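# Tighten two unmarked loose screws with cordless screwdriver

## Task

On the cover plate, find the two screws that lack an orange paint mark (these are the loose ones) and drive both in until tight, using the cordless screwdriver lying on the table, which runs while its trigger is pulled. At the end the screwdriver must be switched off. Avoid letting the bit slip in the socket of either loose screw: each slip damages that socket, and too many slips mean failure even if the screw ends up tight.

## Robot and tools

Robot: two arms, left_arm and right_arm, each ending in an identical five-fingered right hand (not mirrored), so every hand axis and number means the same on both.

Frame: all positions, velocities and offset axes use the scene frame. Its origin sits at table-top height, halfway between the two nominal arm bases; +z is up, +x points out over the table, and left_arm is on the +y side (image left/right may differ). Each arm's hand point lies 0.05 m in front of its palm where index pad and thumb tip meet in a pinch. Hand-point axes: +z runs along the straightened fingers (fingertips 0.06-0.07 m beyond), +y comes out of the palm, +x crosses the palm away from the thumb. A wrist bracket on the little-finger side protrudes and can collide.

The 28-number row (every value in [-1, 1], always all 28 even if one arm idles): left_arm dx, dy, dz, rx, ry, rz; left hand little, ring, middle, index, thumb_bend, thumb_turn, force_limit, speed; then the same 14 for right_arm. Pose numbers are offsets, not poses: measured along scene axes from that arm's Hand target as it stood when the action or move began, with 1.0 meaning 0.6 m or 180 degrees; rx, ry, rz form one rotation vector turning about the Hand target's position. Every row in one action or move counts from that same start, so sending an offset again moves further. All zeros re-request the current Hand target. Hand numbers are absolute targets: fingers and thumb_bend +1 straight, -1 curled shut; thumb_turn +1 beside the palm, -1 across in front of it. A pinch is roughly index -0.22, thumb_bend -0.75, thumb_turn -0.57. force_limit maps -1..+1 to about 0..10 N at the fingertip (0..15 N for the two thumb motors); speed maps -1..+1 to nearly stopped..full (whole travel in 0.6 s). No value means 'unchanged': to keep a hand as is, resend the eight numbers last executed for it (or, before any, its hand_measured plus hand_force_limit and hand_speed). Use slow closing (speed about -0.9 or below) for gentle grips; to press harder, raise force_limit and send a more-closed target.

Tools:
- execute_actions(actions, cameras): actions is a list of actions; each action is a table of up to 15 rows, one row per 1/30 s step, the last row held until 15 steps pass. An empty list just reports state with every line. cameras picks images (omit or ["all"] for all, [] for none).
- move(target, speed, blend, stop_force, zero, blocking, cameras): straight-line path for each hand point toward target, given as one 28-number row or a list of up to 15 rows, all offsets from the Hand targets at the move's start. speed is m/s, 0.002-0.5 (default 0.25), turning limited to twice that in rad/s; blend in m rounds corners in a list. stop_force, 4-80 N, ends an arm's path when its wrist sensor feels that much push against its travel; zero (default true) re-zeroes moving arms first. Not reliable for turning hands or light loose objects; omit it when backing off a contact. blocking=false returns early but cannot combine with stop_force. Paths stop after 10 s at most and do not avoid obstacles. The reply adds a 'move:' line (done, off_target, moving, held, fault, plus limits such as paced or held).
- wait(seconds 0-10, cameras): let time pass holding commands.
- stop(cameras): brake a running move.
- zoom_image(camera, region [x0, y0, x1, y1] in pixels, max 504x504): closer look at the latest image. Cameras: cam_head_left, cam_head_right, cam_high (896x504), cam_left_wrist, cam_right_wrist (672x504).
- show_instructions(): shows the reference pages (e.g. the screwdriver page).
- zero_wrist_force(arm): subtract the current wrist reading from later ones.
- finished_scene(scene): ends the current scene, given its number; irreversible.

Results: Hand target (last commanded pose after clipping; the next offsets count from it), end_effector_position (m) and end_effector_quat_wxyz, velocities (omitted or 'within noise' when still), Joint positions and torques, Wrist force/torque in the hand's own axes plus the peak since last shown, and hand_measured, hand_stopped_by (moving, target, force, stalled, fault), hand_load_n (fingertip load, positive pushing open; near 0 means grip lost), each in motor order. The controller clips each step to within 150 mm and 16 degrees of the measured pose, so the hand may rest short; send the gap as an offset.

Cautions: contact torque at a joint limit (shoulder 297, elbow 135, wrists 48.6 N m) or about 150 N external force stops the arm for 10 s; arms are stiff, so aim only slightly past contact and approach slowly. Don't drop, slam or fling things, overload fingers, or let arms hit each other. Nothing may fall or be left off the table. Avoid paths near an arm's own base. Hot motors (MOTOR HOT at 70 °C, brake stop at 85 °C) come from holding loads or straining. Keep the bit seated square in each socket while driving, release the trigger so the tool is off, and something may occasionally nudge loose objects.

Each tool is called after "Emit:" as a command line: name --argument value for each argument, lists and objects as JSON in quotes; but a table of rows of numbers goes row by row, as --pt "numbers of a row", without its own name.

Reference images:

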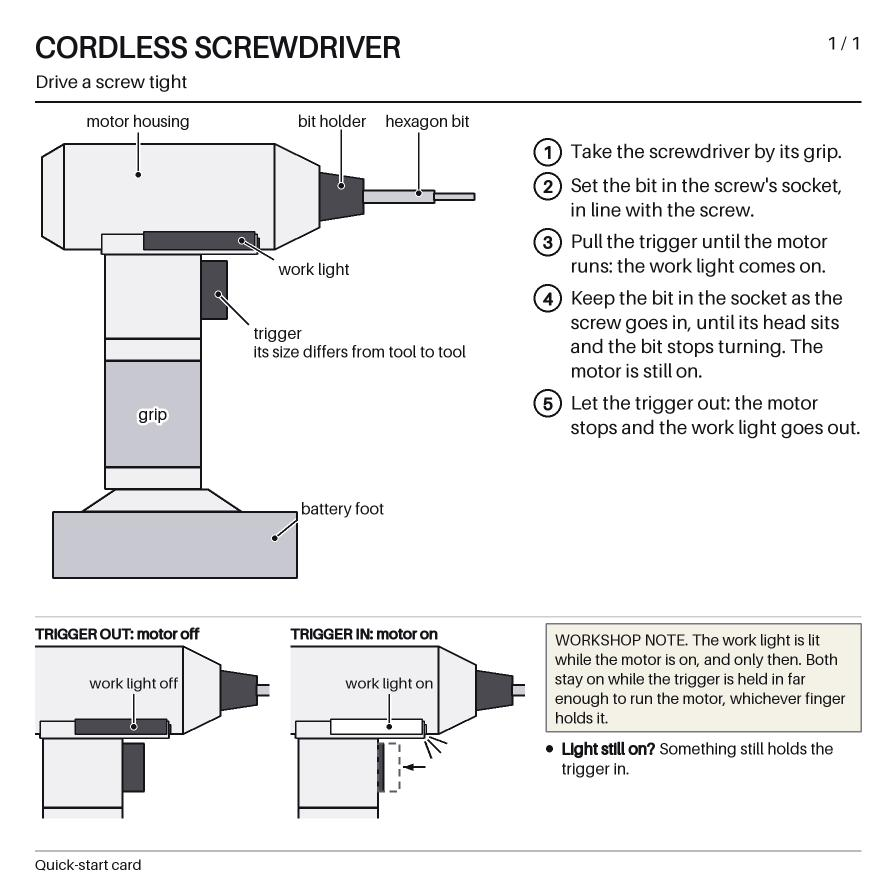

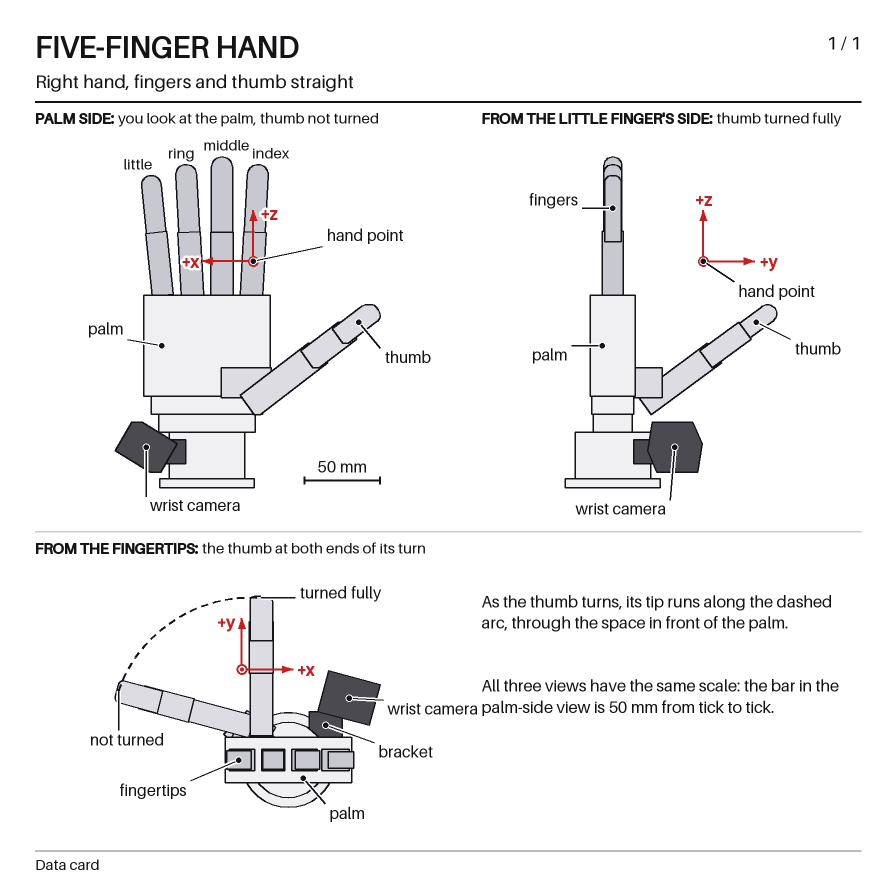

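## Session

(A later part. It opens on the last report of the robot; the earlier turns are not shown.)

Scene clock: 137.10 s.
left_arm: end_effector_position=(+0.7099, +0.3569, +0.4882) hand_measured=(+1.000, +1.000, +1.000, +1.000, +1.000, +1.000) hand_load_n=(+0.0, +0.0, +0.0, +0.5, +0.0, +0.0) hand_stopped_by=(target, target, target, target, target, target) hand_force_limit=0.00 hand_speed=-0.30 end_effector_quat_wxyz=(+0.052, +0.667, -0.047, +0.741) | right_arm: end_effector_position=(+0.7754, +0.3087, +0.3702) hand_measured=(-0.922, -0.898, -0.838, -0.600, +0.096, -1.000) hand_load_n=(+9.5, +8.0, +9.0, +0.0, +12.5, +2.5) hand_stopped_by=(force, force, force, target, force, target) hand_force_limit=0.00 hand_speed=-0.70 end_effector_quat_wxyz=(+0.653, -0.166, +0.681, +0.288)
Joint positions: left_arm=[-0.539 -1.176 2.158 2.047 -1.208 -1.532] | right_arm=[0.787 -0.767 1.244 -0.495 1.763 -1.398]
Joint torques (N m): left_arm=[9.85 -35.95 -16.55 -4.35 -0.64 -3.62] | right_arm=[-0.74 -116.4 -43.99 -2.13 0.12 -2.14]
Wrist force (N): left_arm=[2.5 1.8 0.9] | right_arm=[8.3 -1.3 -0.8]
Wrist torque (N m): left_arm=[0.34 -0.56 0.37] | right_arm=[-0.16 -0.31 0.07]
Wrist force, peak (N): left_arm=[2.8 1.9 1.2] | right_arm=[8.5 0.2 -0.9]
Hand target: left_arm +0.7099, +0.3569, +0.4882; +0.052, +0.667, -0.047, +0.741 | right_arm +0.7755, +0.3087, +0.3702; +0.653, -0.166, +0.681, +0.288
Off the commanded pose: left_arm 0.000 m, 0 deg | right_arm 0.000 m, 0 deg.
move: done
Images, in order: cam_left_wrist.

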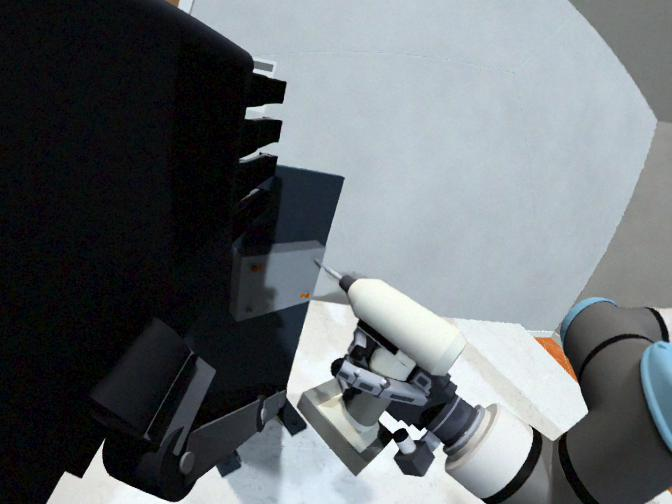

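Emit:
move --target '[0,0,0,0,0,0,1,1,1,1,1,1,0,-0.3,0.0018,-0.0023,0.0008,0,0,0,-0.98,-0.98,-0.98,-0.6,-0.98,-1,0.0,-0.7]' --speed 0.02 --cameras '["cam_left_wrist"]'

Emit:
zoom_image --camera "cam_left_wrist" --region '[300, 245, 350, 295]'

Emit:
move --target '[0,0,0,0,0,0,1,1,1,1,1,1,0,-0.3,0.0105,0.0082,0,0,0,0,-0.98,-0.98,-0.98,-0.6,-0.98,-1,0.0,-0.7]' --speed 0.006 --stop_force 5 --cameras '["cam_left_wrist"]'

Emit:
zoom_image --camera "cam_left_wrist" --region '[300, 245, 350, 295]'

Scene clock: 138.13 s.
Wrist force, peak (N): left_arm=[2.9 1.9 0.8] | right_arm=[8.0 -1.6 -0.8]
Off the commanded pose: left_arm 0.000 m, 0 deg | right_arm 0.000 m, 0 deg.
move: done
Images, in order: cam_left_wrist.

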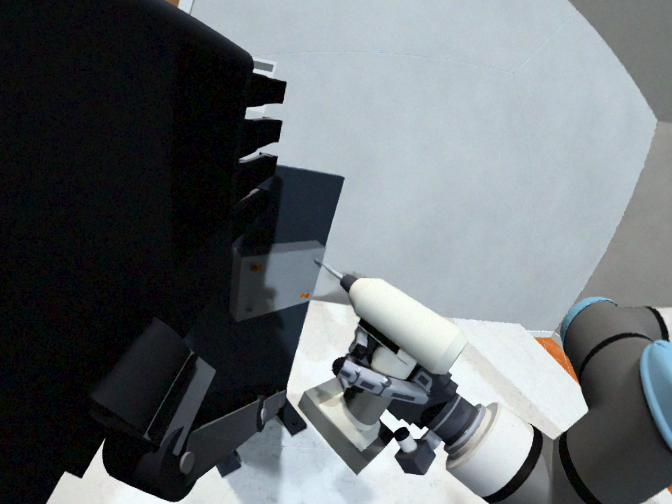

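Scaled by 10.080 from the camera's 672x504 image, which has a finer 960x720 frame.

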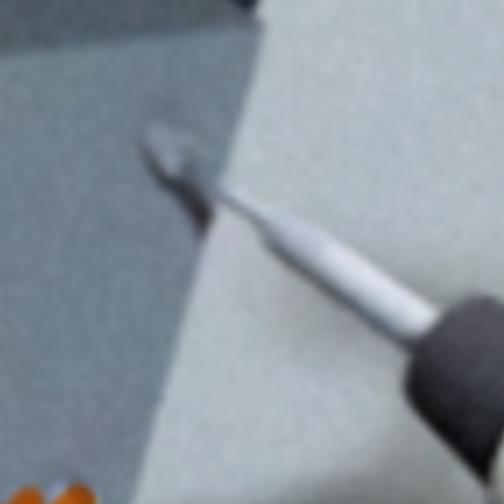

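Scene clock: 139.53 s.
left_arm: end_effector_position=(+0.7099, +0.3569, +0.4882) hand_measured=(+1.000, +1.000, +1.000, +1.000, +1.000, +1.000) hand_load_n=(+0.0, +0.0, +0.0, +0.0, +0.0, +0.0) hand_stopped_by=(target, target, target, target, target, target) hand_force_limit=0.00 hand_speed=-0.30 end_effector_quat_wxyz=(+0.052, +0.667, -0.047, +0.741) | right_arm: end_effector_position=(+0.7785, +0.3088, +0.3707) hand_measured=(-0.922, -0.898, -0.838, -0.600, +0.096, -1.000) hand_load_n=(+9.5, +8.0, +8.5, +0.0, +12.5, +2.5) hand_stopped_by=(force, force, force, target, force, target) hand_force_limit=0.00 hand_speed=-0.70 end_effector_quat_wxyz=(+0.653, -0.166, +0.681, +0.288)
Joint positions: left_arm=[-0.539 -1.176 2.158 2.047 -1.208 -1.532] | right_arm=[0.784 -0.765 1.239 -0.493 1.76 -1.398]
Joint torques (N m): left_arm=[6.41 -36.03 -12.53 -3.47 -0.35 -3.23] | right_arm=[-0.93 -126.21 -40.3 -6.5 1.35 0.37]
Wrist force (N): left_arm=[2.4 1.7 0.7] | right_arm=[7.8 -0.8 -1.8]
Wrist torque (N m): left_arm=[0.33 -0.53 0.35] | right_arm=[-0.09 -0.26 0.05]
Wrist force, peak (N): left_arm=[2.9 1.9 0.4] | right_arm=[9.3 -0.9 -10.3]
Hand target: left_arm +0.7099, +0.3569, +0.4882; +0.052, +0.667, -0.047, +0.741 | right_arm +0.7785, +0.3088, +0.3707; +0.653, -0.166, +0.681, +0.288 (not the last commanded pose)
Off the commanded pose: left_arm 0.000 m, 0 deg | right_arm 0.006 m, 0 deg.
move: contact (right_arm)
Images, in order: cam_left_wrist.

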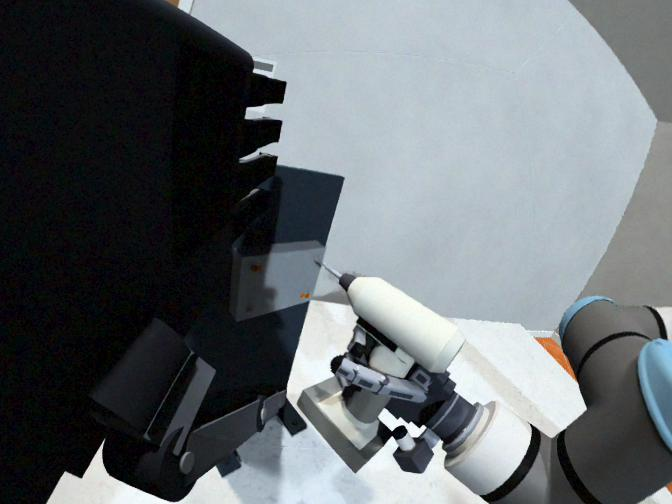

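Scaled by 10.080 from the camera's 672x504 image, which has a finer 960x720 frame.

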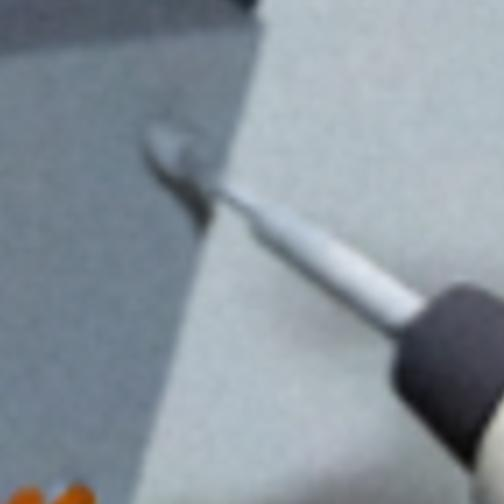

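Emit:
move --pt "0 0 0 0 0 0 1 1 1 1 1 1 0 -0.3 -0.004 -0.003 0 0 0 0 -0.98 -0.98 -0.98 -0.6 -0.98 -1 0.0 -0.7" --pt "0 0 0 0 0 0 1 1 1 1 1 1 0 -0.3 0.0036 -0.0112 -0.012 -0.0439 -0.0341 0 -0.98 -0.98 -0.98 -0.6 -0.98 -1 0.0 -0.7" --speed 0.04 --cameras '[]'

Emit:
execute_actions --actions '[]' --cameras '["cam_left_wrist"]'

Scene clock: 143.17 s.
Wrist force, peak (N): left_arm=[2.9 1.8 1.0] | right_arm=[8.2 -1.4 -1.9]
Off the commanded pose: left_arm 0.000 m, 0 deg | right_arm 0.000 m, 0 deg.
move: done

Scene clock: 143.17 s.
left_arm: end_effector_position=(+0.7099, +0.3569, +0.4882) hand_measured=(+1.000, +1.000, +1.000, +1.000, +1.000, +1.000) hand_load_n=(+0.0, +0.0, +0.0, +0.0, +0.0, +0.0) hand_stopped_by=(target, target, target, target, target, target) hand_force_limit=0.00 hand_speed=-0.30 end_effector_quat_wxyz=(+0.052, +0.667, -0.047, +0.741) | right_arm: end_effector_position=(+0.7807, +0.3020, +0.3635) hand_measured=(-0.922, -0.898, -0.838, -0.600, +0.096, -1.000) hand_load_n=(+9.5, +8.0, +8.5, +0.0, +12.0, +2.5) hand_stopped_by=(force, force, force, target, force, target) hand_force_limit=0.00 hand_speed=-0.70 end_effector_quat_wxyz=(+0.675, -0.226, +0.663, +0.231)
Joint positions: left_arm=[-0.539 -1.176 2.158 2.047 -1.208 -1.532] | right_arm=[0.77 -0.778 1.258 -0.499 1.743 -1.572]
Joint velocities: within noise
Joint torques (N m): left_arm=[8.05 -37.72 -13.01 -3.28 -0.37 -3.33] | right_arm=[-4.98 -118.92 -41.9 -6.56 0.5 3.03]
Wrist force (N): left_arm=[2.4 1.8 0.9] | right_arm=[8.0 0.5 -1.2]
Wrist torque (N m): left_arm=[0.33 -0.54 0.36] | right_arm=[-0.02 -0.23 0.13]
Wrist force, peak (N): left_arm=[2.4 1.8 0.9] | right_arm=[8.0 0.5 -1.2]
Hand target: left_arm +0.7099, +0.3569, +0.4882; +0.052, +0.667, -0.047, +0.741 | right_arm +0.7806, +0.3021, +0.3635; +0.675, -0.226, +0.663, +0.231
Off the commanded pose: left_arm 0.000 m, 0 deg | right_arm 0.000 m, 0 deg.
Images, in order (width x height): cam_left_wrist 672x504.

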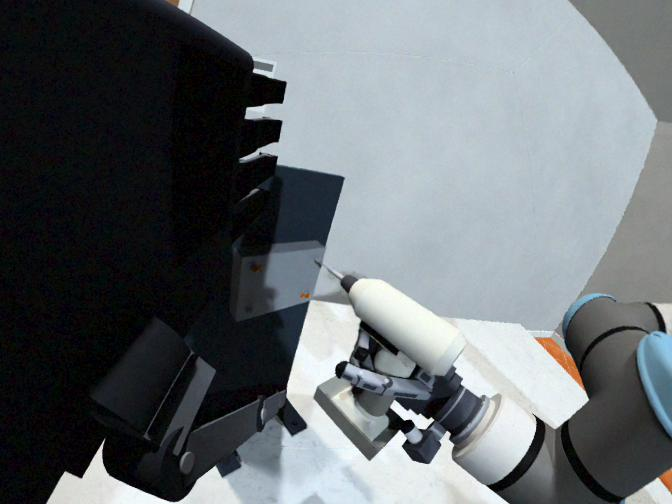

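Emit:
move --target '[0,0,0,0,0,0,1,1,1,1,1,1,0,-0.3,0.0105,0.0082,0,0,0,0,-0.98,-0.98,-0.98,-0.6,-0.98,-1,0.0,-0.7]' --speed 0.006 --stop_force 6 --cameras '["cam_left_wrist"]'

Emit:
zoom_image --camera "cam_left_wrist" --region '[308, 250, 332, 274]'

Scene clock: 145.00 s.
left_arm: end_effector_position=(+0.7099, +0.3569, +0.4882) hand_measured=(+1.000, +1.000, +1.000, +1.000, +1.000, +1.000) hand_load_n=(+0.0, +0.0, +0.0, +0.0, +0.0, +0.0) hand_stopped_by=(target, target, target, target, target, target) hand_force_limit=0.00 hand_speed=-0.30 end_effector_quat_wxyz=(+0.052, +0.667, -0.047, +0.741) | right_arm: end_effector_position=(+0.7841, +0.3048, +0.3635) hand_measured=(-0.922, -0.898, -0.838, -0.600, +0.096, -1.000) hand_load_n=(+9.5, +7.5, +8.5, +0.0, +12.5, +2.5) hand_stopped_by=(force, force, force, target, force, target) hand_force_limit=0.00 hand_speed=-0.70 end_effector_quat_wxyz=(+0.675, -0.226, +0.663, +0.231)
Joint positions: left_arm=[-0.539 -1.176 2.158 2.047 -1.208 -1.532] | right_arm=[0.77 -0.771 1.246 -0.494 1.742 -1.572]
Joint torques (N m): left_arm=[7.45 -35.13 -12.35 -3.06 -0.81 -3.89] | right_arm=[-3.76 -125.17 -40.4 -6.67 1.45 2.14]
Wrist force (N): left_arm=[2.3 1.7 1.0] | right_arm=[8.4 0.4 -2.6]
Wrist torque (N m): left_arm=[0.31 -0.53 0.35] | right_arm=[-0.05 -0.29 0.13]
Wrist force, peak (N): left_arm=[2.9 1.9 0.7] | right_arm=[10.0 -0.1 -10.6]
Hand target: left_arm +0.7099, +0.3569, +0.4882; +0.052, +0.667, -0.047, +0.741 | right_arm +0.7841, +0.3048, +0.3635; +0.675, -0.226, +0.663, +0.231 (not the last commanded pose)
Off the commanded pose: left_arm 0.000 m, 0 deg | right_arm 0.004 m, 0 deg.
move: contact (right_arm)
Images, in order: cam_left_wrist.

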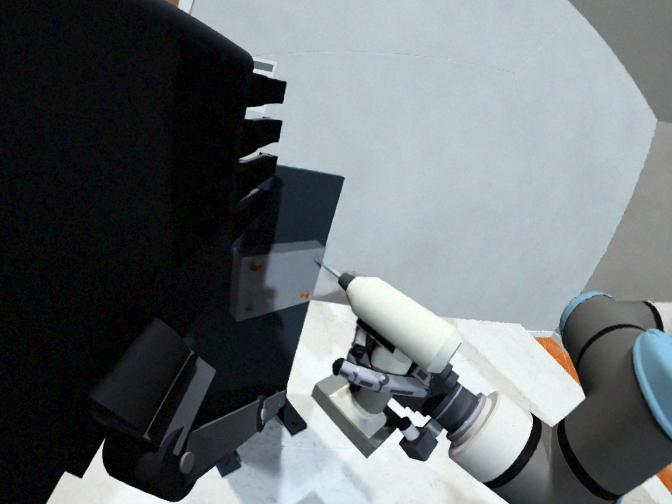

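Scaled by 21.000 from the camera's 672x504 image, which has a finer 960x720 frame.

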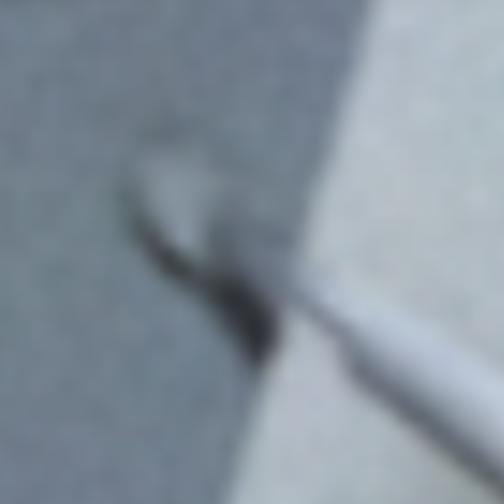

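Emit:
execute_actions --actions '[[[0,0,0,0,0,0,1,1,1,1,1,1,0,-0.3,0.0004,0.0003,0,0,0,0,-0.98,-0.98,-0.98,-0.7,-0.98,-1,0.0,-0.7]],[[0,0,0,0,0,0,1,1,1,1,1,1,0,-0.3,0,0,0,0,0,0,-0.98,-0.98,-0.98,-0.9,-0.98,-1,0.1,0],[0,0,0,0,0,0,1,1,1,1,1,1,0,-0.3,0,0,0,0,0,0,-0.98,-0.98,-0.98,-0.9,-0.98,-1,0.1,0],[0,0,0,0,0,0,1,1,1,1,1,1,0,-0.3,0,0,0,0,0,0,-0.98,-0.98,-0.98,-0.9,-0.98,-1,0.1,0],[0,0,0,0,0,0,1,1,1,1,1,1,0,-0.3,0,0,0,0,0,0,-0.98,-0.98,-0.98,-0.9,-0.98,-1,0.1,0],[0,0,0,0,0,0,1,1,1,1,1,1,0,-0.3,0,0,0,0,0,0,-0.98,-0.98,-0.98,-0.9,-0.98,-1,0.1,0],[0,0,0,0,0,0,1,1,1,1,1,1,0,-0.3,0,0,0,0,0,0,-0.98,-0.98,-0.98,-0.9,-0.98,-1,0.1,0],[0,0,0,0,0,0,1,1,1,1,1,1,0,-0.3,0,0,0,0,0,0,-0.98,-0.98,-0.98,-0.65,-0.98,-1,0.1,0.2]]]' --cameras '["cam_left_wrist"]'

Emit:
zoom_image --camera "cam_left_wrist" --region '[300, 245, 350, 295]'

Scene clock: 147.80 s.
left_arm: end_effector_position=(+0.7099, +0.3569, +0.4882) hand_measured=(+1.000, +1.000, +1.000, +1.000, +1.000, +1.000) hand_load_n=(+0.0, +0.0, +0.0, +0.0, +0.0, +0.0) hand_stopped_by=(target, target, target, target, target, target) hand_force_limit=0.00 hand_speed=-0.30 end_effector_quat_wxyz=(+0.052, +0.667, -0.047, +0.741) | right_arm: end_effector_position=(+0.7843, +0.3050, +0.3635) hand_measured=(-0.922, -0.898, -0.838, -0.650, +0.096, -1.000) hand_load_n=(+9.0, +7.5, +9.0, +0.0, +12.5, +2.5) hand_stopped_by=(force, force, force, target, force, target) hand_force_limit=0.10 hand_speed=0.20 end_effector_quat_wxyz=(+0.675, -0.226, +0.663, +0.231)
Joint positions: left_arm=[-0.539 -1.176 2.158 2.047 -1.208 -1.532] | right_arm=[0.77 -0.771 1.245 -0.493 1.742 -1.572]
Joint torques (N m): left_arm=[4.98 -35.44 -14.21 -3.49 -0.51 -3.79] | right_arm=[-14.45 -108.69 -38.1 -5.49 2.1 2.15]
Wrist force (N): left_arm=[2.2 1.7 1.1] | right_arm=[7.2 0.4 -0.7]
Wrist torque (N m): left_arm=[0.31 -0.52 0.34] | right_arm=[-0.11 -0.37 0.09]
Wrist force, peak (N): left_arm=[2.7 2.1 0.8] | right_arm=[11.1 -0.1 -13.4]
Hand target: left_arm +0.7099, +0.3569, +0.4882; +0.052, +0.667, -0.047, +0.741 | right_arm +0.7844, +0.3050, +0.3635; +0.675, -0.226, +0.663, +0.231
Off the commanded pose: left_arm 0.000 m, 0 deg | right_arm 0.000 m, 0 deg.
Images, in order: cam_left_wrist.

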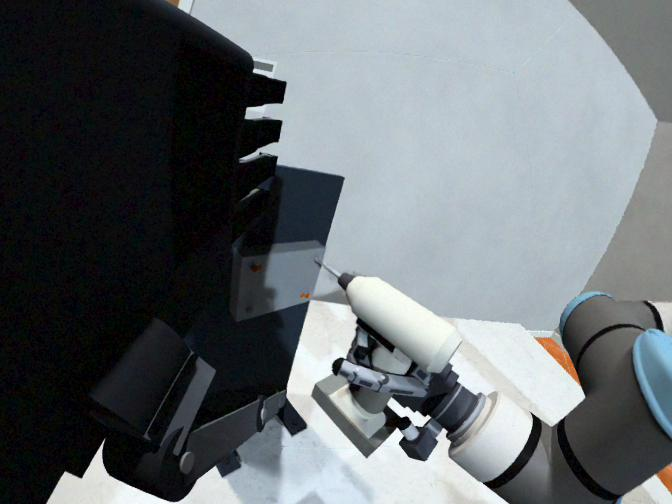

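Scaled by 10.080 from the camera's 672x504 image, which has a finer 960x720 frame.

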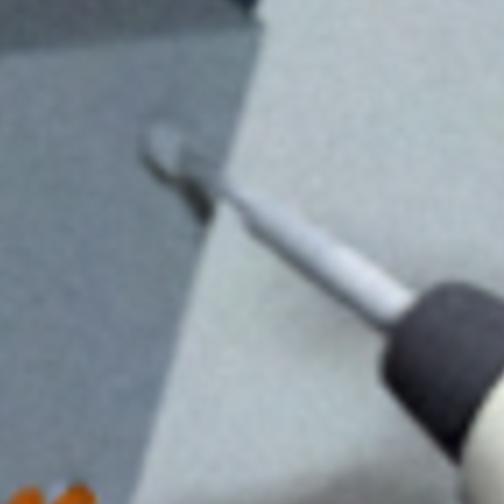

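Emit:
move --target '[0,0,0,0,0,0,1,1,1,1,1,1,0,-0.3,0.0105,0.0082,0,0,0,0,-0.98,-0.98,-0.98,-0.65,-0.98,-1,0.1,0.2]' --speed 0.006 --stop_force 6 --cameras '["cam_left_wrist"]'

Emit:
zoom_image --camera "cam_left_wrist" --region '[300, 245, 350, 295]'

Scene clock: 149.03 s.
left_arm: end_effector_position=(+0.7099, +0.3569, +0.4882) hand_measured=(+1.000, +1.000, +1.000, +1.000, +1.000, +1.000) hand_load_n=(+0.0, +0.0, +0.0, +0.0, +0.0, +0.0) hand_stopped_by=(target, target, target, target, target, target) hand_force_limit=0.00 hand_speed=-0.30 end_effector_quat_wxyz=(+0.052, +0.667, -0.047, +0.741) | right_arm: end_effector_position=(+0.7846, +0.3051, +0.3634) hand_measured=(-0.922, -0.898, -0.838, -0.650, +0.096, -1.000) hand_load_n=(+9.5, +7.5, +8.5, -0.5, +13.0, +2.5) hand_stopped_by=(force, force, force, target, force, target) hand_force_limit=0.10 hand_speed=0.20 end_effector_quat_wxyz=(+0.675, -0.226, +0.663, +0.231)
Joint positions: left_arm=[-0.539 -1.176 2.158 2.047 -1.208 -1.532] | right_arm=[0.769 -0.771 1.245 -0.493 1.742 -1.572]
Joint torques (N m): left_arm=[5.63 -36.03 -14.68 -2.81 -1.31 -3.56] | right_arm=[0.06 -125.14 -40.53 -6.45 2.38 2.2]
Wrist force (N): left_arm=[2.5 1.8 0.8] | right_arm=[7.7 0.7 -3.2]
Wrist torque (N m): left_arm=[0.33 -0.55 0.37] | right_arm=[0.01 -0.32 0.11]
Wrist force, peak (N): left_arm=[2.8 1.9 1.2] | right_arm=[9.2 0.3 -11.6]
Hand target: left_arm +0.7099, +0.3569, +0.4882; +0.052, +0.667, -0.047, +0.741 | right_arm +0.7846, +0.3051, +0.3634; +0.675, -0.226, +0.663, +0.231 (not the last commanded pose)
Off the commanded pose: left_arm 0.000 m, 0 deg | right_arm 0.008 m, 0 deg.
move: contact (right_arm)
Images, in order: cam_left_wrist.

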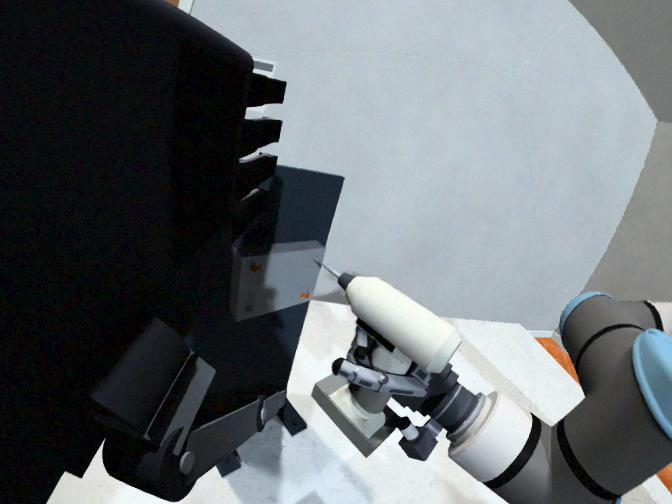

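Scaled by 10.080 from the camera's 672x504 image, which has a finer 960x720 frame.

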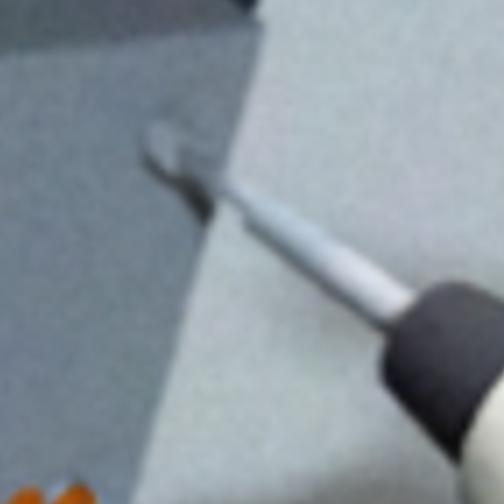

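Emit:
execute_actions --actions '[[[0,0,0,0,0,0,1,1,1,1,1,1,0,-0.3,0.00026,0.0002,0,0,0,0,-0.98,-0.98,-0.98,-0.9,-0.98,-1,0.1,0],[0,0,0,0,0,0,1,1,1,1,1,1,0,-0.3,0.00026,0.0002,0,0,0,0,-0.98,-0.98,-0.98,-0.9,-0.98,-1,0.1,0],[0,0,0,0,0,0,1,1,1,1,1,1,0,-0.3,0.00026,0.0002,0,0,0,0,-0.98,-0.98,-0.98,-0.9,-0.98,-1,0.1,0],[0,0,0,0,0,0,1,1,1,1,1,1,0,-0.3,0.0004,0.0003,0,0,0,0,-0.98,-0.98,-0.98,-0.9,-0.98,-1,0.1,0],[0,0,0,0,0,0,1,1,1,1,1,1,0,-0.3,0.00053,0.0004,0,0,0,0,-0.98,-0.98,-0.98,-0.9,-0.98,-1,0.1,0],[0,0,0,0,0,0,1,1,1,1,1,1,0,-0.3,0.00066,0.0005,0,0,0,0,-0.98,-0.98,-0.98,-0.9,-0.98,-1,0.1,0],[0,0,0,0,0,0,1,1,1,1,1,1,0,-0.3,0.00079,0.0006,0,0,0,0,-0.98,-0.98,-0.98,-0.9,-0.98,-1,0.1,0],[0,0,0,0,0,0,1,1,1,1,1,1,0,-0.3,0.00092,0.0007,0,0,0,0,-0.98,-0.98,-0.98,-0.9,-0.98,-1,0.1,0],[0,0,0,0,0,0,1,1,1,1,1,1,0,-0.3,0.00105,0.0008,0,0,0,0,-0.98,-0.98,-0.98,-0.9,-0.98,-1,0.1,0],[0,0,0,0,0,0,1,1,1,1,1,1,0,-0.3,0.00118,0.0009,0,0,0,0,-0.98,-0.98,-0.98,-0.65,-0.98,-1,0.1,0.2],[0,0,0,0,0,0,1,1,1,1,1,1,0,-0.3,0.00132,0.001,0,0,0,0,-0.98,-0.98,-0.98,-0.65,-0.98,-1,0.1,0.2]]]' --cameras '["cam_left_wrist"]'

Emit:
zoom_image --camera "cam_left_wrist" --region '[300, 245, 350, 295]'

Emit:
move --target '[0,0,0,0,0,0,1,1,1,1,1,1,0,-0.3,0.0105,0.0082,0,0,0,0,-0.98,-0.98,-0.98,-0.65,-0.98,-1,0.1,0.2]' --speed 0.006 --stop_force 6 --cameras '["cam_left_wrist"]'

Scene clock: 150.43 s.
Wrist force, peak (N): left_arm=[2.9 2.1 0.8] | right_arm=[10.9 0.6 -17.6]
Off the commanded pose: left_arm 0.000 m, 0 deg | right_arm 0.000 m, 0 deg.
Images, in order: cam_left_wrist.

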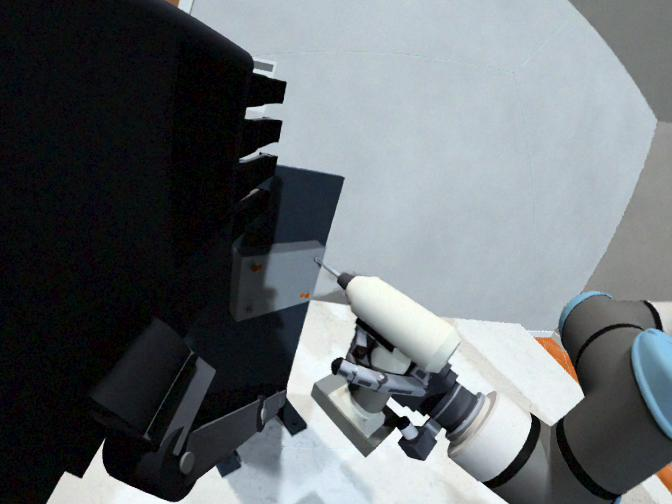

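Scaled by 10.080 from the camera's 672x504 image, which has a finer 960x720 frame.

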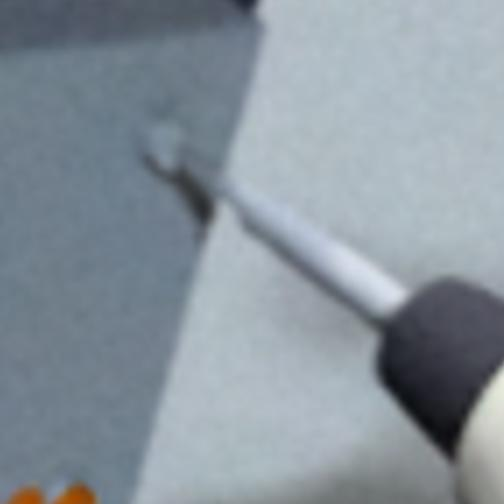

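Scene clock: 151.47 s.
left_arm: end_effector_position=(+0.7099, +0.3569, +0.4882) hand_measured=(+1.000, +1.000, +1.000, +1.000, +1.000, +1.000) hand_load_n=(+0.0, +0.0, +0.0, +0.0, +0.0, +0.0) hand_stopped_by=(target, target, target, target, target, target) hand_force_limit=0.00 hand_speed=-0.30 end_effector_quat_wxyz=(+0.052, +0.667, -0.047, +0.741) | right_arm: end_effector_position=(+0.7855, +0.3058, +0.3634) hand_measured=(-0.922, -0.898, -0.838, -0.650, +0.096, -1.000) hand_load_n=(+9.5, +7.0, +8.0, +0.0, +13.5, +1.5) hand_stopped_by=(force, force, force, target, force, target) hand_force_limit=0.10 hand_speed=0.20 end_effector_quat_wxyz=(+0.675, -0.226, +0.663, +0.231)
Joint positions: left_arm=[-0.539 -1.176 2.158 2.047 -1.208 -1.532] | right_arm=[0.769 -0.769 1.242 -0.492 1.742 -1.572]
Joint torques (N m): left_arm=[5.98 -36.43 -15.2 -3.05 0.21 -3.6] | right_arm=[-5.03 -129.8 -48.53 -9.13 1.99 2.21]
Wrist force (N): left_arm=[2.0 1.6 0.8] | right_arm=[12.7 1.3 -17.9]
Wrist torque (N m): left_arm=[0.30 -0.49 0.33] | right_arm=[0.38 -0.41 0.26]
Wrist force, peak (N): left_arm=[2.6 2.1 1.1] | right_arm=[14.2 1.2 -26.3]
Hand target: left_arm +0.7099, +0.3569, +0.4882; +0.052, +0.667, -0.047, +0.741 | right_arm +0.7854, +0.3059, +0.3634; +0.675, -0.226, +0.663, +0.231 (not the last commanded pose)
Off the commanded pose: left_arm 0.000 m, 0 deg | right_arm 0.008 m, 0 deg.
move: contact (right_arm)
Images, in order: cam_left_wrist.

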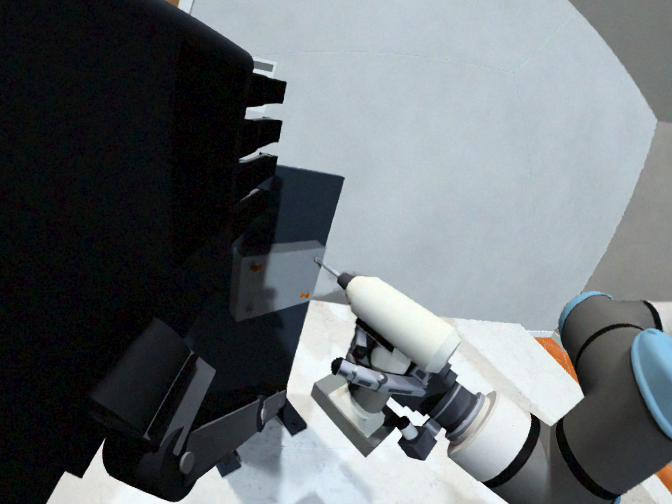

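Emit:
execute_actions --actions '[[[0,0,0,0,0,0,1,1,1,1,1,1,0,-0.3,0,0,0,0,0,0,-0.98,-0.98,-0.98,-0.9,-0.98,-1,0.1,0],[0,0,0,0,0,0,1,1,1,1,1,1,0,-0.3,0,0,0,0,0,0,-0.98,-0.98,-0.98,-0.9,-0.98,-1,0.1,0],[0,0,0,0,0,0,1,1,1,1,1,1,0,-0.3,0,0,0,0,0,0,-0.98,-0.98,-0.98,-0.9,-0.98,-1,0.1,0],[0,0,0,0,0,0,1,1,1,1,1,1,0,-0.3,0.00013,0.0001,0,0,0,0,-0.98,-0.98,-0.98,-0.9,-0.98,-1,0.1,0],[0,0,0,0,0,0,1,1,1,1,1,1,0,-0.3,0.00026,0.0002,0,0,0,0,-0.98,-0.98,-0.98,-0.9,-0.98,-1,0.1,0],[0,0,0,0,0,0,1,1,1,1,1,1,0,-0.3,0.00039,0.0003,0,0,0,0,-0.98,-0.98,-0.98,-0.9,-0.98,-1,0.1,0],[0,0,0,0,0,0,1,1,1,1,1,1,0,-0.3,0.00052,0.0004,0,0,0,0,-0.98,-0.98,-0.98,-0.9,-0.98,-1,0.1,0],[0,0,0,0,0,0,1,1,1,1,1,1,0,-0.3,0.00065,0.0005,0,0,0,0,-0.98,-0.98,-0.98,-0.9,-0.98,-1,0.1,0],[0,0,0,0,0,0,1,1,1,1,1,1,0,-0.3,0.00078,0.0006,0,0,0,0,-0.98,-0.98,-0.98,-0.9,-0.98,-1,0.1,0],[0,0,0,0,0,0,1,1,1,1,1,1,0,-0.3,0.00091,0.0007,0,0,0,0,-0.98,-0.98,-0.98,-0.9,-0.98,-1,0.1,0],[0,0,0,0,0,0,1,1,1,1,1,1,0,-0.3,0.00104,0.0008,0,0,0,0,-0.98,-0.98,-0.98,-0.9,-0.98,-1,0.1,0],[0,0,0,0,0,0,1,1,1,1,1,1,0,-0.3,0.00117,0.0009,0,0,0,0,-0.98,-0.98,-0.98,-0.65,-0.98,-1,0.1,0.2],[0,0,0,0,0,0,1,1,1,1,1,1,0,-0.3,0.0013,0.001,0,0,0,0,-0.98,-0.98,-0.98,-0.65,-0.98,-1,0.1,0.2]]]' --cameras '["cam_left_wrist"]'

Emit:
zoom_image --camera "cam_left_wrist" --region '[300, 245, 350, 295]'

Emit:
execute_actions --actions '[]' --cameras '["cam_left_wrist"]'

Scene clock: 152.80 s.
Wrist force, peak (N): left_arm=[2.8 1.9 0.8] | right_arm=[13.2 1.4 -25.2]
Off the commanded pose: left_arm 0.000 m, 0 deg | right_arm 0.000 m, 0 deg.
Images, in order: cam_left_wrist.

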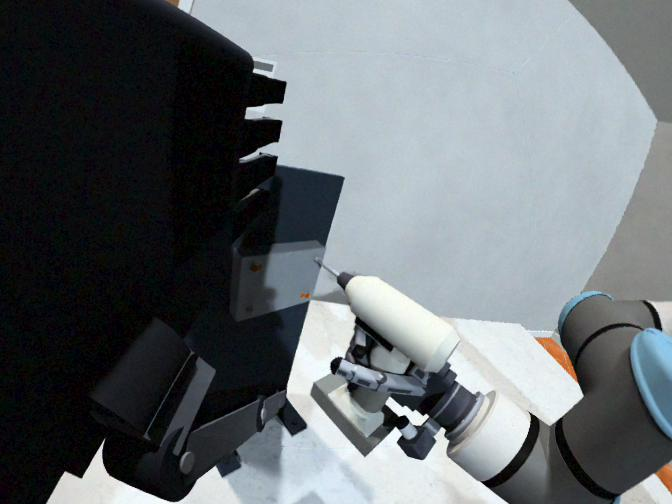

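Scaled by 10.080 from the camera's 672x504 image, which has a finer 960x720 frame.

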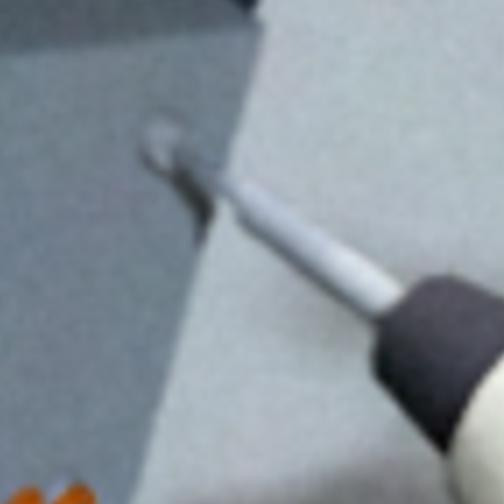

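Scene clock: 152.80 s.
left_arm: end_effector_position=(+0.7099, +0.3569, +0.4882) hand_measured=(+1.000, +1.000, +1.000, +1.000, +1.000, +1.000) hand_load_n=(+0.0, +0.0, +0.5, +0.0, +0.0, +0.0) hand_stopped_by=(target, target, target, target, target, target) hand_force_limit=0.00 hand_speed=-0.30 end_effector_quat_wxyz=(+0.052, +0.667, -0.047, +0.741) | right_arm: end_effector_position=(+0.7862, +0.3065, +0.3634) hand_measured=(-0.922, -0.898, -0.838, -0.650, +0.096, -1.000) hand_load_n=(+9.0, +6.5, +8.0, +0.0, +13.5, +1.5) hand_stopped_by=(force, force, force, target, force, target) hand_force_limit=0.10 hand_speed=0.20 end_effector_quat_wxyz=(+0.675, -0.226, +0.663, +0.231)
Joint positions: left_arm=[-0.539 -1.176 2.158 2.047 -1.208 -1.532] | right_arm=[0.769 -0.767 1.239 -0.491 1.742 -1.572]
Joint velocities: within noise
Joint torques (N m): left_arm=[6.76 -35.41 -15.23 -2.95 -0.63 -3.51] | right_arm=[-24.12 -113.91 -56.65 -6.25 -0.26 2.19]
Wrist force (N): left_arm=[2.6 1.8 0.7] | right_arm=[13.2 1.4 -25.2]
Wrist torque (N m): left_arm=[0.34 -0.57 0.37] | right_arm=[0.70 -0.48 0.27]
Wrist force, peak (N): left_arm=[2.6 1.8 0.7] | right_arm=[13.2 1.4 -25.2]
Hand target: left_arm +0.7099, +0.3569, +0.4882; +0.052, +0.667, -0.047, +0.741 | right_arm +0.7862, +0.3065, +0.3634; +0.675, -0.226, +0.663, +0.231
Off the commanded pose: left_arm 0.000 m, 0 deg | right_arm 0.000 m, 0 deg.
Images, in order (width x height): cam_left_wrist 672x504.

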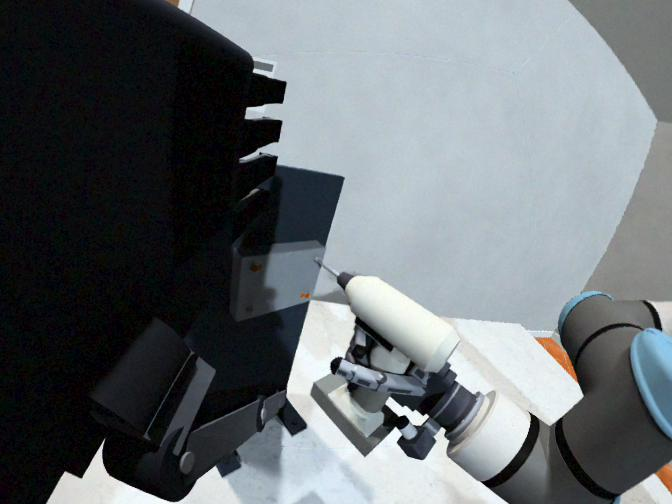

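Emit:
execute_actions --actions '[[[0,0,0,0,0,0,1,1,1,1,1,1,0,-0.3,0,0,0,0,0,0,-0.98,-0.98,-0.98,-0.9,-0.98,-1,0.1,0],[0,0,0,0,0,0,1,1,1,1,1,1,0,-0.3,0,0,0,0,0,0,-0.98,-0.98,-0.98,-0.9,-0.98,-1,0.1,0],[0,0,0,0,0,0,1,1,1,1,1,1,0,-0.3,0,0,0,0,0,0,-0.98,-0.98,-0.98,-0.9,-0.98,-1,0.1,0],[0,0,0,0,0,0,1,1,1,1,1,1,0,-0.3,0,0,0,0,0,0,-0.98,-0.98,-0.98,-0.9,-0.98,-1,0.1,0],[0,0,0,0,0,0,1,1,1,1,1,1,0,-0.3,0,0,0,0,0,0,-0.98,-0.98,-0.98,-0.9,-0.98,-1,0.1,0],[0,0,0,0,0,0,1,1,1,1,1,1,0,-0.3,0,0,0,0,0,0,-0.98,-0.98,-0.98,-0.9,-0.98,-1,0.1,0],[0,0,0,0,0,0,1,1,1,1,1,1,0,-0.3,0.00013,0.0001,0,0,0,0,-0.98,-0.98,-0.98,-0.9,-0.98,-1,0.1,0],[0,0,0,0,0,0,1,1,1,1,1,1,0,-0.3,0.00026,0.0002,0,0,0,0,-0.98,-0.98,-0.98,-0.9,-0.98,-1,0.1,0],[0,0,0,0,0,0,1,1,1,1,1,1,0,-0.3,0.00039,0.0003,0,0,0,0,-0.98,-0.98,-0.98,-0.9,-0.98,-1,0.1,0],[0,0,0,0,0,0,1,1,1,1,1,1,0,-0.3,0.00048,0.00037,0,0,0,0,-0.98,-0.98,-0.98,-0.9,-0.98,-1,0.1,0],[0,0,0,0,0,0,1,1,1,1,1,1,0,-0.3,0.00057,0.00044,0,0,0,0,-0.98,-0.98,-0.98,-0.9,-0.98,-1,0.1,0],[0,0,0,0,0,0,1,1,1,1,1,1,0,-0.3,0.00066,0.00051,0,0,0,0,-0.98,-0.98,-0.98,-0.9,-0.98,-1,0.1,0],[0,0,0,0,0,0,1,1,1,1,1,1,0,-0.3,0.00075,0.00058,0,0,0,0,-0.98,-0.98,-0.98,-0.9,-0.98,-1,0.1,0],[0,0,0,0,0,0,1,1,1,1,1,1,0,-0.3,0.00084,0.00065,0,0,0,0,-0.98,-0.98,-0.98,-0.65,-0.98,-1,0.1,0.2],[0,0,0,0,0,0,1,1,1,1,1,1,0,-0.3,0.00093,0.00072,0,0,0,0,-0.98,-0.98,-0.98,-0.65,-0.98,-1,0.1,0.2]]]' --cameras '["cam_left_wrist"]'

Emit:
zoom_image --camera "cam_left_wrist" --region '[300, 245, 350, 295]'

Emit:
execute_actions --actions '[]' --cameras '["cam_left_wrist"]'

Scene clock: 154.10 s.
Wrist force, peak (N): left_arm=[3.1 2.1 0.7] | right_arm=[13.9 1.7 -26.5]
Off the commanded pose: left_arm 0.000 m, 0 deg | right_arm 0.000 m, 0 deg.
Images, in order: cam_left_wrist.

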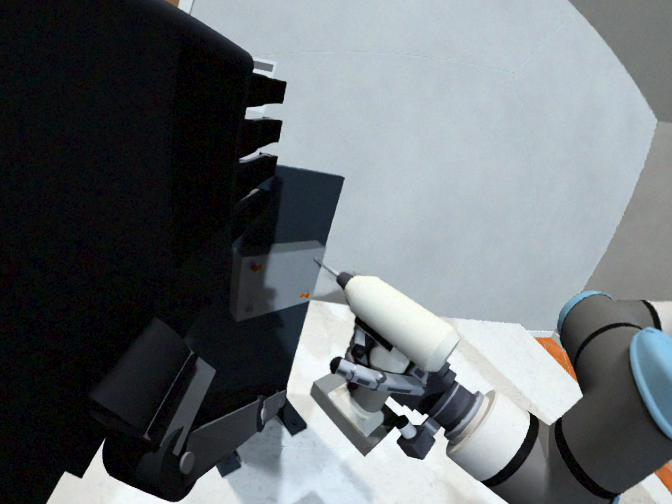

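Scaled by 10.080 from the camera's 672x504 image, which has a finer 960x720 frame.

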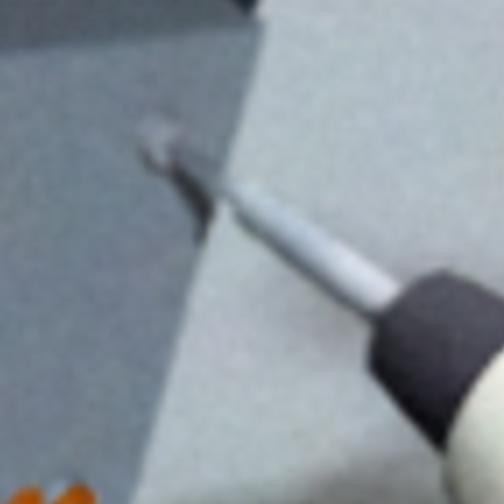

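Scene clock: 154.10 s.
left_arm: end_effector_position=(+0.7099, +0.3569, +0.4882) hand_measured=(+1.000, +1.000, +1.000, +1.000, +1.000, +1.000) hand_load_n=(+0.0, +0.0, +0.0, +0.0, +0.5, +0.0) hand_stopped_by=(target, target, target, target, target, target) hand_force_limit=0.00 hand_speed=-0.30 end_effector_quat_wxyz=(+0.052, +0.667, -0.047, +0.741) | right_arm: end_effector_position=(+0.7868, +0.3069, +0.3633) hand_measured=(-0.922, -0.898, -0.838, -0.650, +0.096, -1.000) hand_load_n=(+9.0, +6.5, +7.5, +0.0, +14.0, +1.5) hand_stopped_by=(force, force, force, target, force, target) hand_force_limit=0.10 hand_speed=0.20 end_effector_quat_wxyz=(+0.675, -0.226, +0.663, +0.231)
Joint positions: left_arm=[-0.539 -1.176 2.158 2.047 -1.208 -1.532] | right_arm=[0.769 -0.766 1.237 -0.49 1.742 -1.572]
Joint velocities: within noise
Joint torques (N m): left_arm=[8.28 -36.26 -16.15 -2.78 -0.8 -3.69] | right_arm=[-22.22 -118.1 -60.01 -5.9 0.5 2.12]
Wrist force (N): left_arm=[2.1 1.8 1.0] | right_arm=[14.0 2.2 -24.0]
Wrist torque (N m): left_arm=[0.32 -0.51 0.35] | right_arm=[0.59 -0.47 0.28]
Wrist force, peak (N): left_arm=[2.1 1.8 1.0] | right_arm=[14.0 2.2 -24.0]
Hand target: left_arm +0.7099, +0.3569, +0.4882; +0.052, +0.667, -0.047, +0.741 | right_arm +0.7868, +0.3069, +0.3634; +0.675, -0.226, +0.663, +0.231
Off the commanded pose: left_arm 0.000 m, 0 deg | right_arm 0.000 m, 0 deg.
Images, in order (width x height): cam_left_wrist 672x504.

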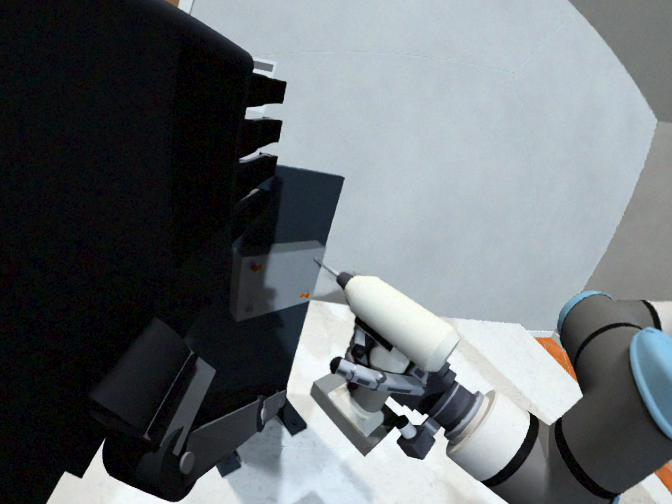

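Emit:
execute_actions --actions '[[[0,0,0,0,0,0,1,1,1,1,1,1,0,-0.3,0,0,0,0,0,0,-0.98,-0.98,-0.98,-0.9,-0.98,-1,0.1,0],[0,0,0,0,0,0,1,1,1,1,1,1,0,-0.3,0,0,0,0,0,0,-0.98,-0.98,-0.98,-0.9,-0.98,-1,0.1,0],[0,0,0,0,0,0,1,1,1,1,1,1,0,-0.3,0,0,0,0,0,0,-0.98,-0.98,-0.98,-0.9,-0.98,-1,0.1,0],[0,0,0,0,0,0,1,1,1,1,1,1,0,-0.3,0,0,0,0,0,0,-0.98,-0.98,-0.98,-0.9,-0.98,-1,0.1,0],[0,0,0,0,0,0,1,1,1,1,1,1,0,-0.3,0,0,0,0,0,0,-0.98,-0.98,-0.98,-0.9,-0.98,-1,0.1,0],[0,0,0,0,0,0,1,1,1,1,1,1,0,-0.3,0,0,0,0,0,0,-0.98,-0.98,-0.98,-0.9,-0.98,-1,0.1,0],[0,0,0,0,0,0,1,1,1,1,1,1,0,-0.3,0.00009,0.00007,0,0,0,0,-0.98,-0.98,-0.98,-0.9,-0.98,-1,0.1,0],[0,0,0,0,0,0,1,1,1,1,1,1,0,-0.3,0.00018,0.00014,0,0,0,0,-0.98,-0.98,-0.98,-0.9,-0.98,-1,0.1,0],[0,0,0,0,0,0,1,1,1,1,1,1,0,-0.3,0.00027,0.00021,0,0,0,0,-0.98,-0.98,-0.98,-0.9,-0.98,-1,0.1,0],[0,0,0,0,0,0,1,1,1,1,1,1,0,-0.3,0.00036,0.00028,0,0,0,0,-0.98,-0.98,-0.98,-0.9,-0.98,-1,0.1,0],[0,0,0,0,0,0,1,1,1,1,1,1,0,-0.3,0.00045,0.00035,0,0,0,0,-0.98,-0.98,-0.98,-0.9,-0.98,-1,0.1,0],[0,0,0,0,0,0,1,1,1,1,1,1,0,-0.3,0.00054,0.00042,0,0,0,0,-0.98,-0.98,-0.98,-0.9,-0.98,-1,0.1,0],[0,0,0,0,0,0,1,1,1,1,1,1,0,-0.3,0.00063,0.00049,0,0,0,0,-0.98,-0.98,-0.98,-0.9,-0.98,-1,0.1,0],[0,0,0,0,0,0,1,1,1,1,1,1,0,-0.3,0.00072,0.00056,0,0,0,0,-0.98,-0.98,-0.98,-0.9,-0.98,-1,0.1,0.2],[0,0,0,0,0,0,1,1,1,1,1,1,0,-0.3,0.00081,0.00063,0,0,0,0,-0.98,-0.98,-0.98,-0.65,-0.98,-1,0.1,0.2]]]' --cameras '["cam_left_wrist"]'

Emit:
zoom_image --camera "cam_left_wrist" --region '[300, 245, 350, 295]'

Emit:
execute_actions --actions '[]' --cameras '["cam_left_wrist"]'

Scene clock: 155.57 s.
Wrist force, peak (N): left_arm=[2.6 2.1 0.8] | right_arm=[19.4 3.7 -43.3]
Off the commanded pose: left_arm 0.000 m, 0 deg | right_arm 0.000 m, 0 deg.
Images, in order: cam_left_wrist.

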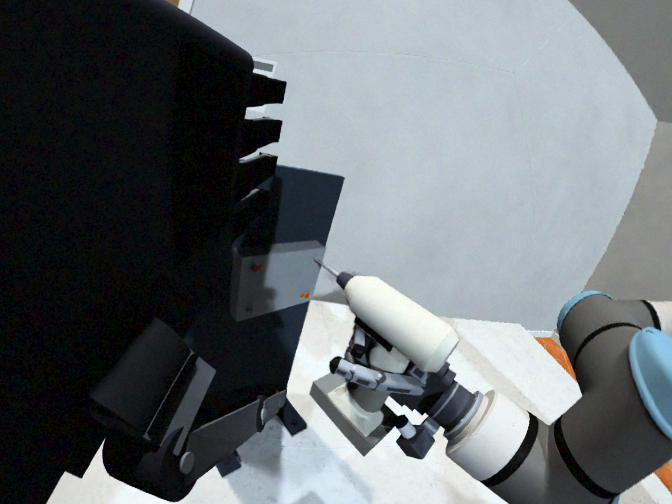

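Scaled by 10.080 from the camera's 672x504 image, which has a finer 960x720 frame.

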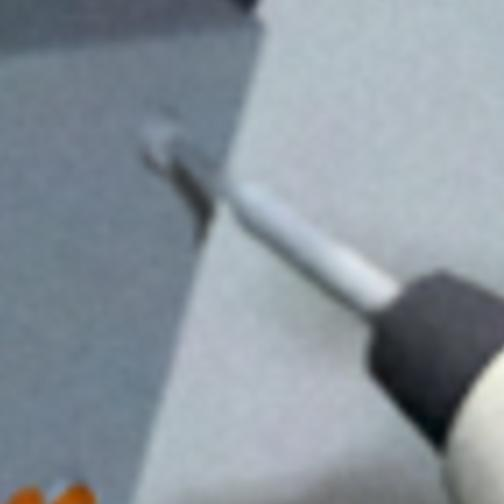

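Scene clock: 155.57 s.
left_arm: end_effector_position=(+0.7099, +0.3569, +0.4882) hand_measured=(+1.000, +1.000, +1.000, +1.000, +1.000, +1.000) hand_load_n=(+0.5, +0.0, +0.0, +0.0, +0.0, +0.0) hand_stopped_by=(target, target, target, target, target, target) hand_force_limit=0.00 hand_speed=-0.30 end_effector_quat_wxyz=(+0.052, +0.667, -0.047, +0.741) | right_arm: end_effector_position=(+0.7873, +0.3073, +0.3634) hand_measured=(-0.922, -0.898, -0.838, -0.650, +0.096, -1.000) hand_load_n=(+8.0, +5.0, +6.5, +0.0, +15.0, +1.5) hand_stopped_by=(force, force, force, target, force, target) hand_force_limit=0.10 hand_speed=0.20 end_effector_quat_wxyz=(+0.675, -0.226, +0.663, +0.231)
Joint positions: left_arm=[-0.539 -1.176 2.158 2.047 -1.208 -1.532] | right_arm=[0.769 -0.765 1.235 -0.489 1.742 -1.572]
Joint velocities: within noise
Joint torques (N m): left_arm=[5.05 -35.31 -16.82 -2.17 -0.46 -3.27] | right_arm=[-28.17 -123.43 -63.66 -10.66 1.87 2.23]
Wrist force (N): left_arm=[2.2 1.8 1.0] | right_arm=[18.4 2.2 -35.6]
Wrist torque (N m): left_arm=[0.33 -0.51 0.35] | right_arm=[0.96 -0.50 0.44]
Wrist force, peak (N): left_arm=[2.2 1.8 1.0] | right_arm=[18.4 2.2 -35.6]
Hand target: left_arm +0.7099, +0.3569, +0.4882; +0.052, +0.667, -0.047, +0.741 | right_arm +0.7873, +0.3073, +0.3634; +0.675, -0.226, +0.663, +0.231
Off the commanded pose: left_arm 0.000 m, 0 deg | right_arm 0.000 m, 0 deg.
Images, in order (width x height): cam_left_wrist 672x504.

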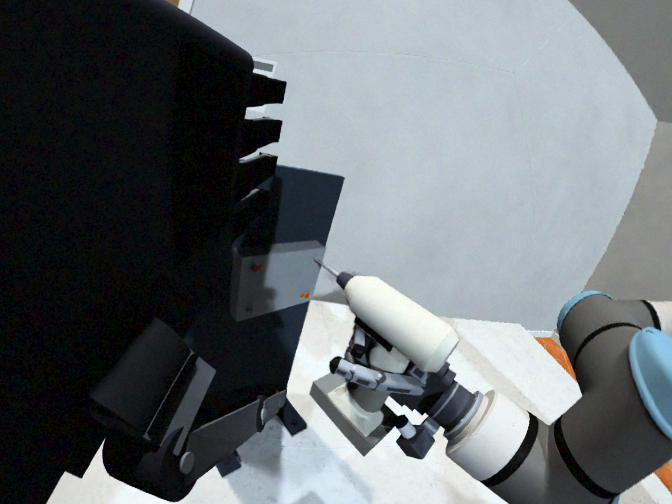

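Emit:
execute_actions --actions '[[[0,0,0,0,0,0,1,1,1,1,1,1,0,-0.3,0,0,0,0,0,0,-0.98,-0.98,-0.98,-0.9,-0.98,-1,0.1,0]],[[0,0,0,0,0,0,1,1,1,1,1,1,0,-0.3,0,0,0,0,0,0,-0.98,-0.98,-0.98,-0.9,-0.98,-1,0.1,0]]]' --cameras '["cam_left_wrist"]'

Emit:
zoom_image --camera "cam_left_wrist" --region '[300, 245, 400, 345]'

Scene clock: 156.93 s.
left_arm: end_effector_position=(+0.7099, +0.3569, +0.4882) hand_measured=(+1.000, +1.000, +1.000, +1.000, +1.000, +1.000) hand_load_n=(+0.0, +0.0, +0.0, +0.0, +0.0, +0.0) hand_stopped_by=(target, target, target, target, target, target) hand_force_limit=0.00 hand_speed=-0.30 end_effector_quat_wxyz=(+0.052, +0.667, -0.047, +0.741) | right_arm: end_effector_position=(+0.7873, +0.3073, +0.3633) hand_measured=(-0.922, -0.898, -0.838, -0.864, +0.096, -1.000) hand_load_n=(+7.5, +5.0, +5.0, +7.5, +16.0, +0.5) hand_stopped_by=(force, force, force, force, force, target) hand_force_limit=0.10 hand_speed=0.00 end_effector_quat_wxyz=(+0.675, -0.226, +0.663, +0.231)
Joint positions: left_arm=[-0.539 -1.176 2.158 2.047 -1.208 -1.532] | right_arm=[0.769 -0.766 1.235 -0.489 1.742 -1.572]
Joint torques (N m): left_arm=[10.97 -37.97 -16.95 -2.6 -0.48 -3.46] | right_arm=[-25.75 -134.11 -69.32 -11.33 3.44 2.14]
Wrist force (N): left_arm=[2.4 2.2 0.7] | right_arm=[18.7 4.8 -37.1]
Wrist torque (N m): left_arm=[0.41 -0.53 0.38] | right_arm=[0.66 -0.54 -0.53]
Wrist force, peak (N): left_arm=[3.2 1.8 0.7] | right_arm=[19.6 4.3 -45.4]
Hand target: left_arm +0.7099, +0.3569, +0.4882; +0.052, +0.667, -0.047, +0.741 | right_arm +0.7873, +0.3073, +0.3634; +0.675, -0.226, +0.663, +0.231
Off the commanded pose: left_arm 0.000 m, 0 deg | right_arm 0.000 m, 0 deg.
Images, in order: cam_left_wrist.

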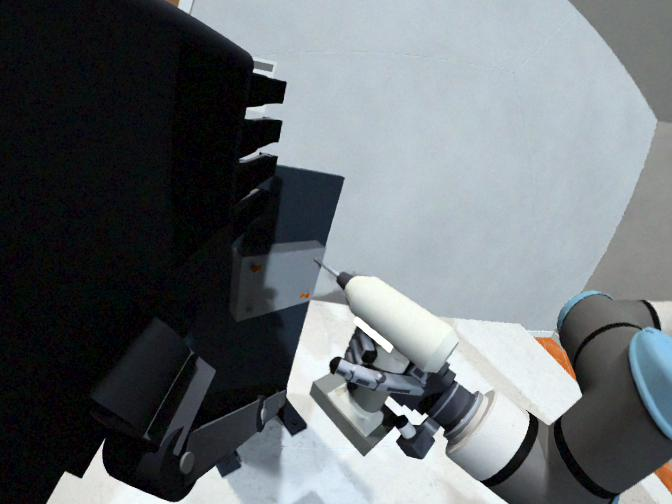

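Scaled by 5.040 from the camera's 672x504 image, which has a finer 960x720 frame.

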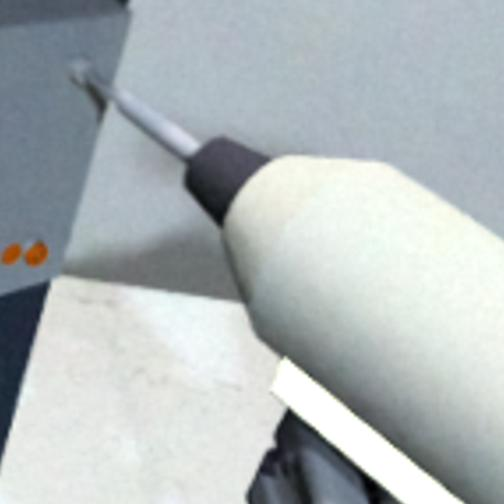

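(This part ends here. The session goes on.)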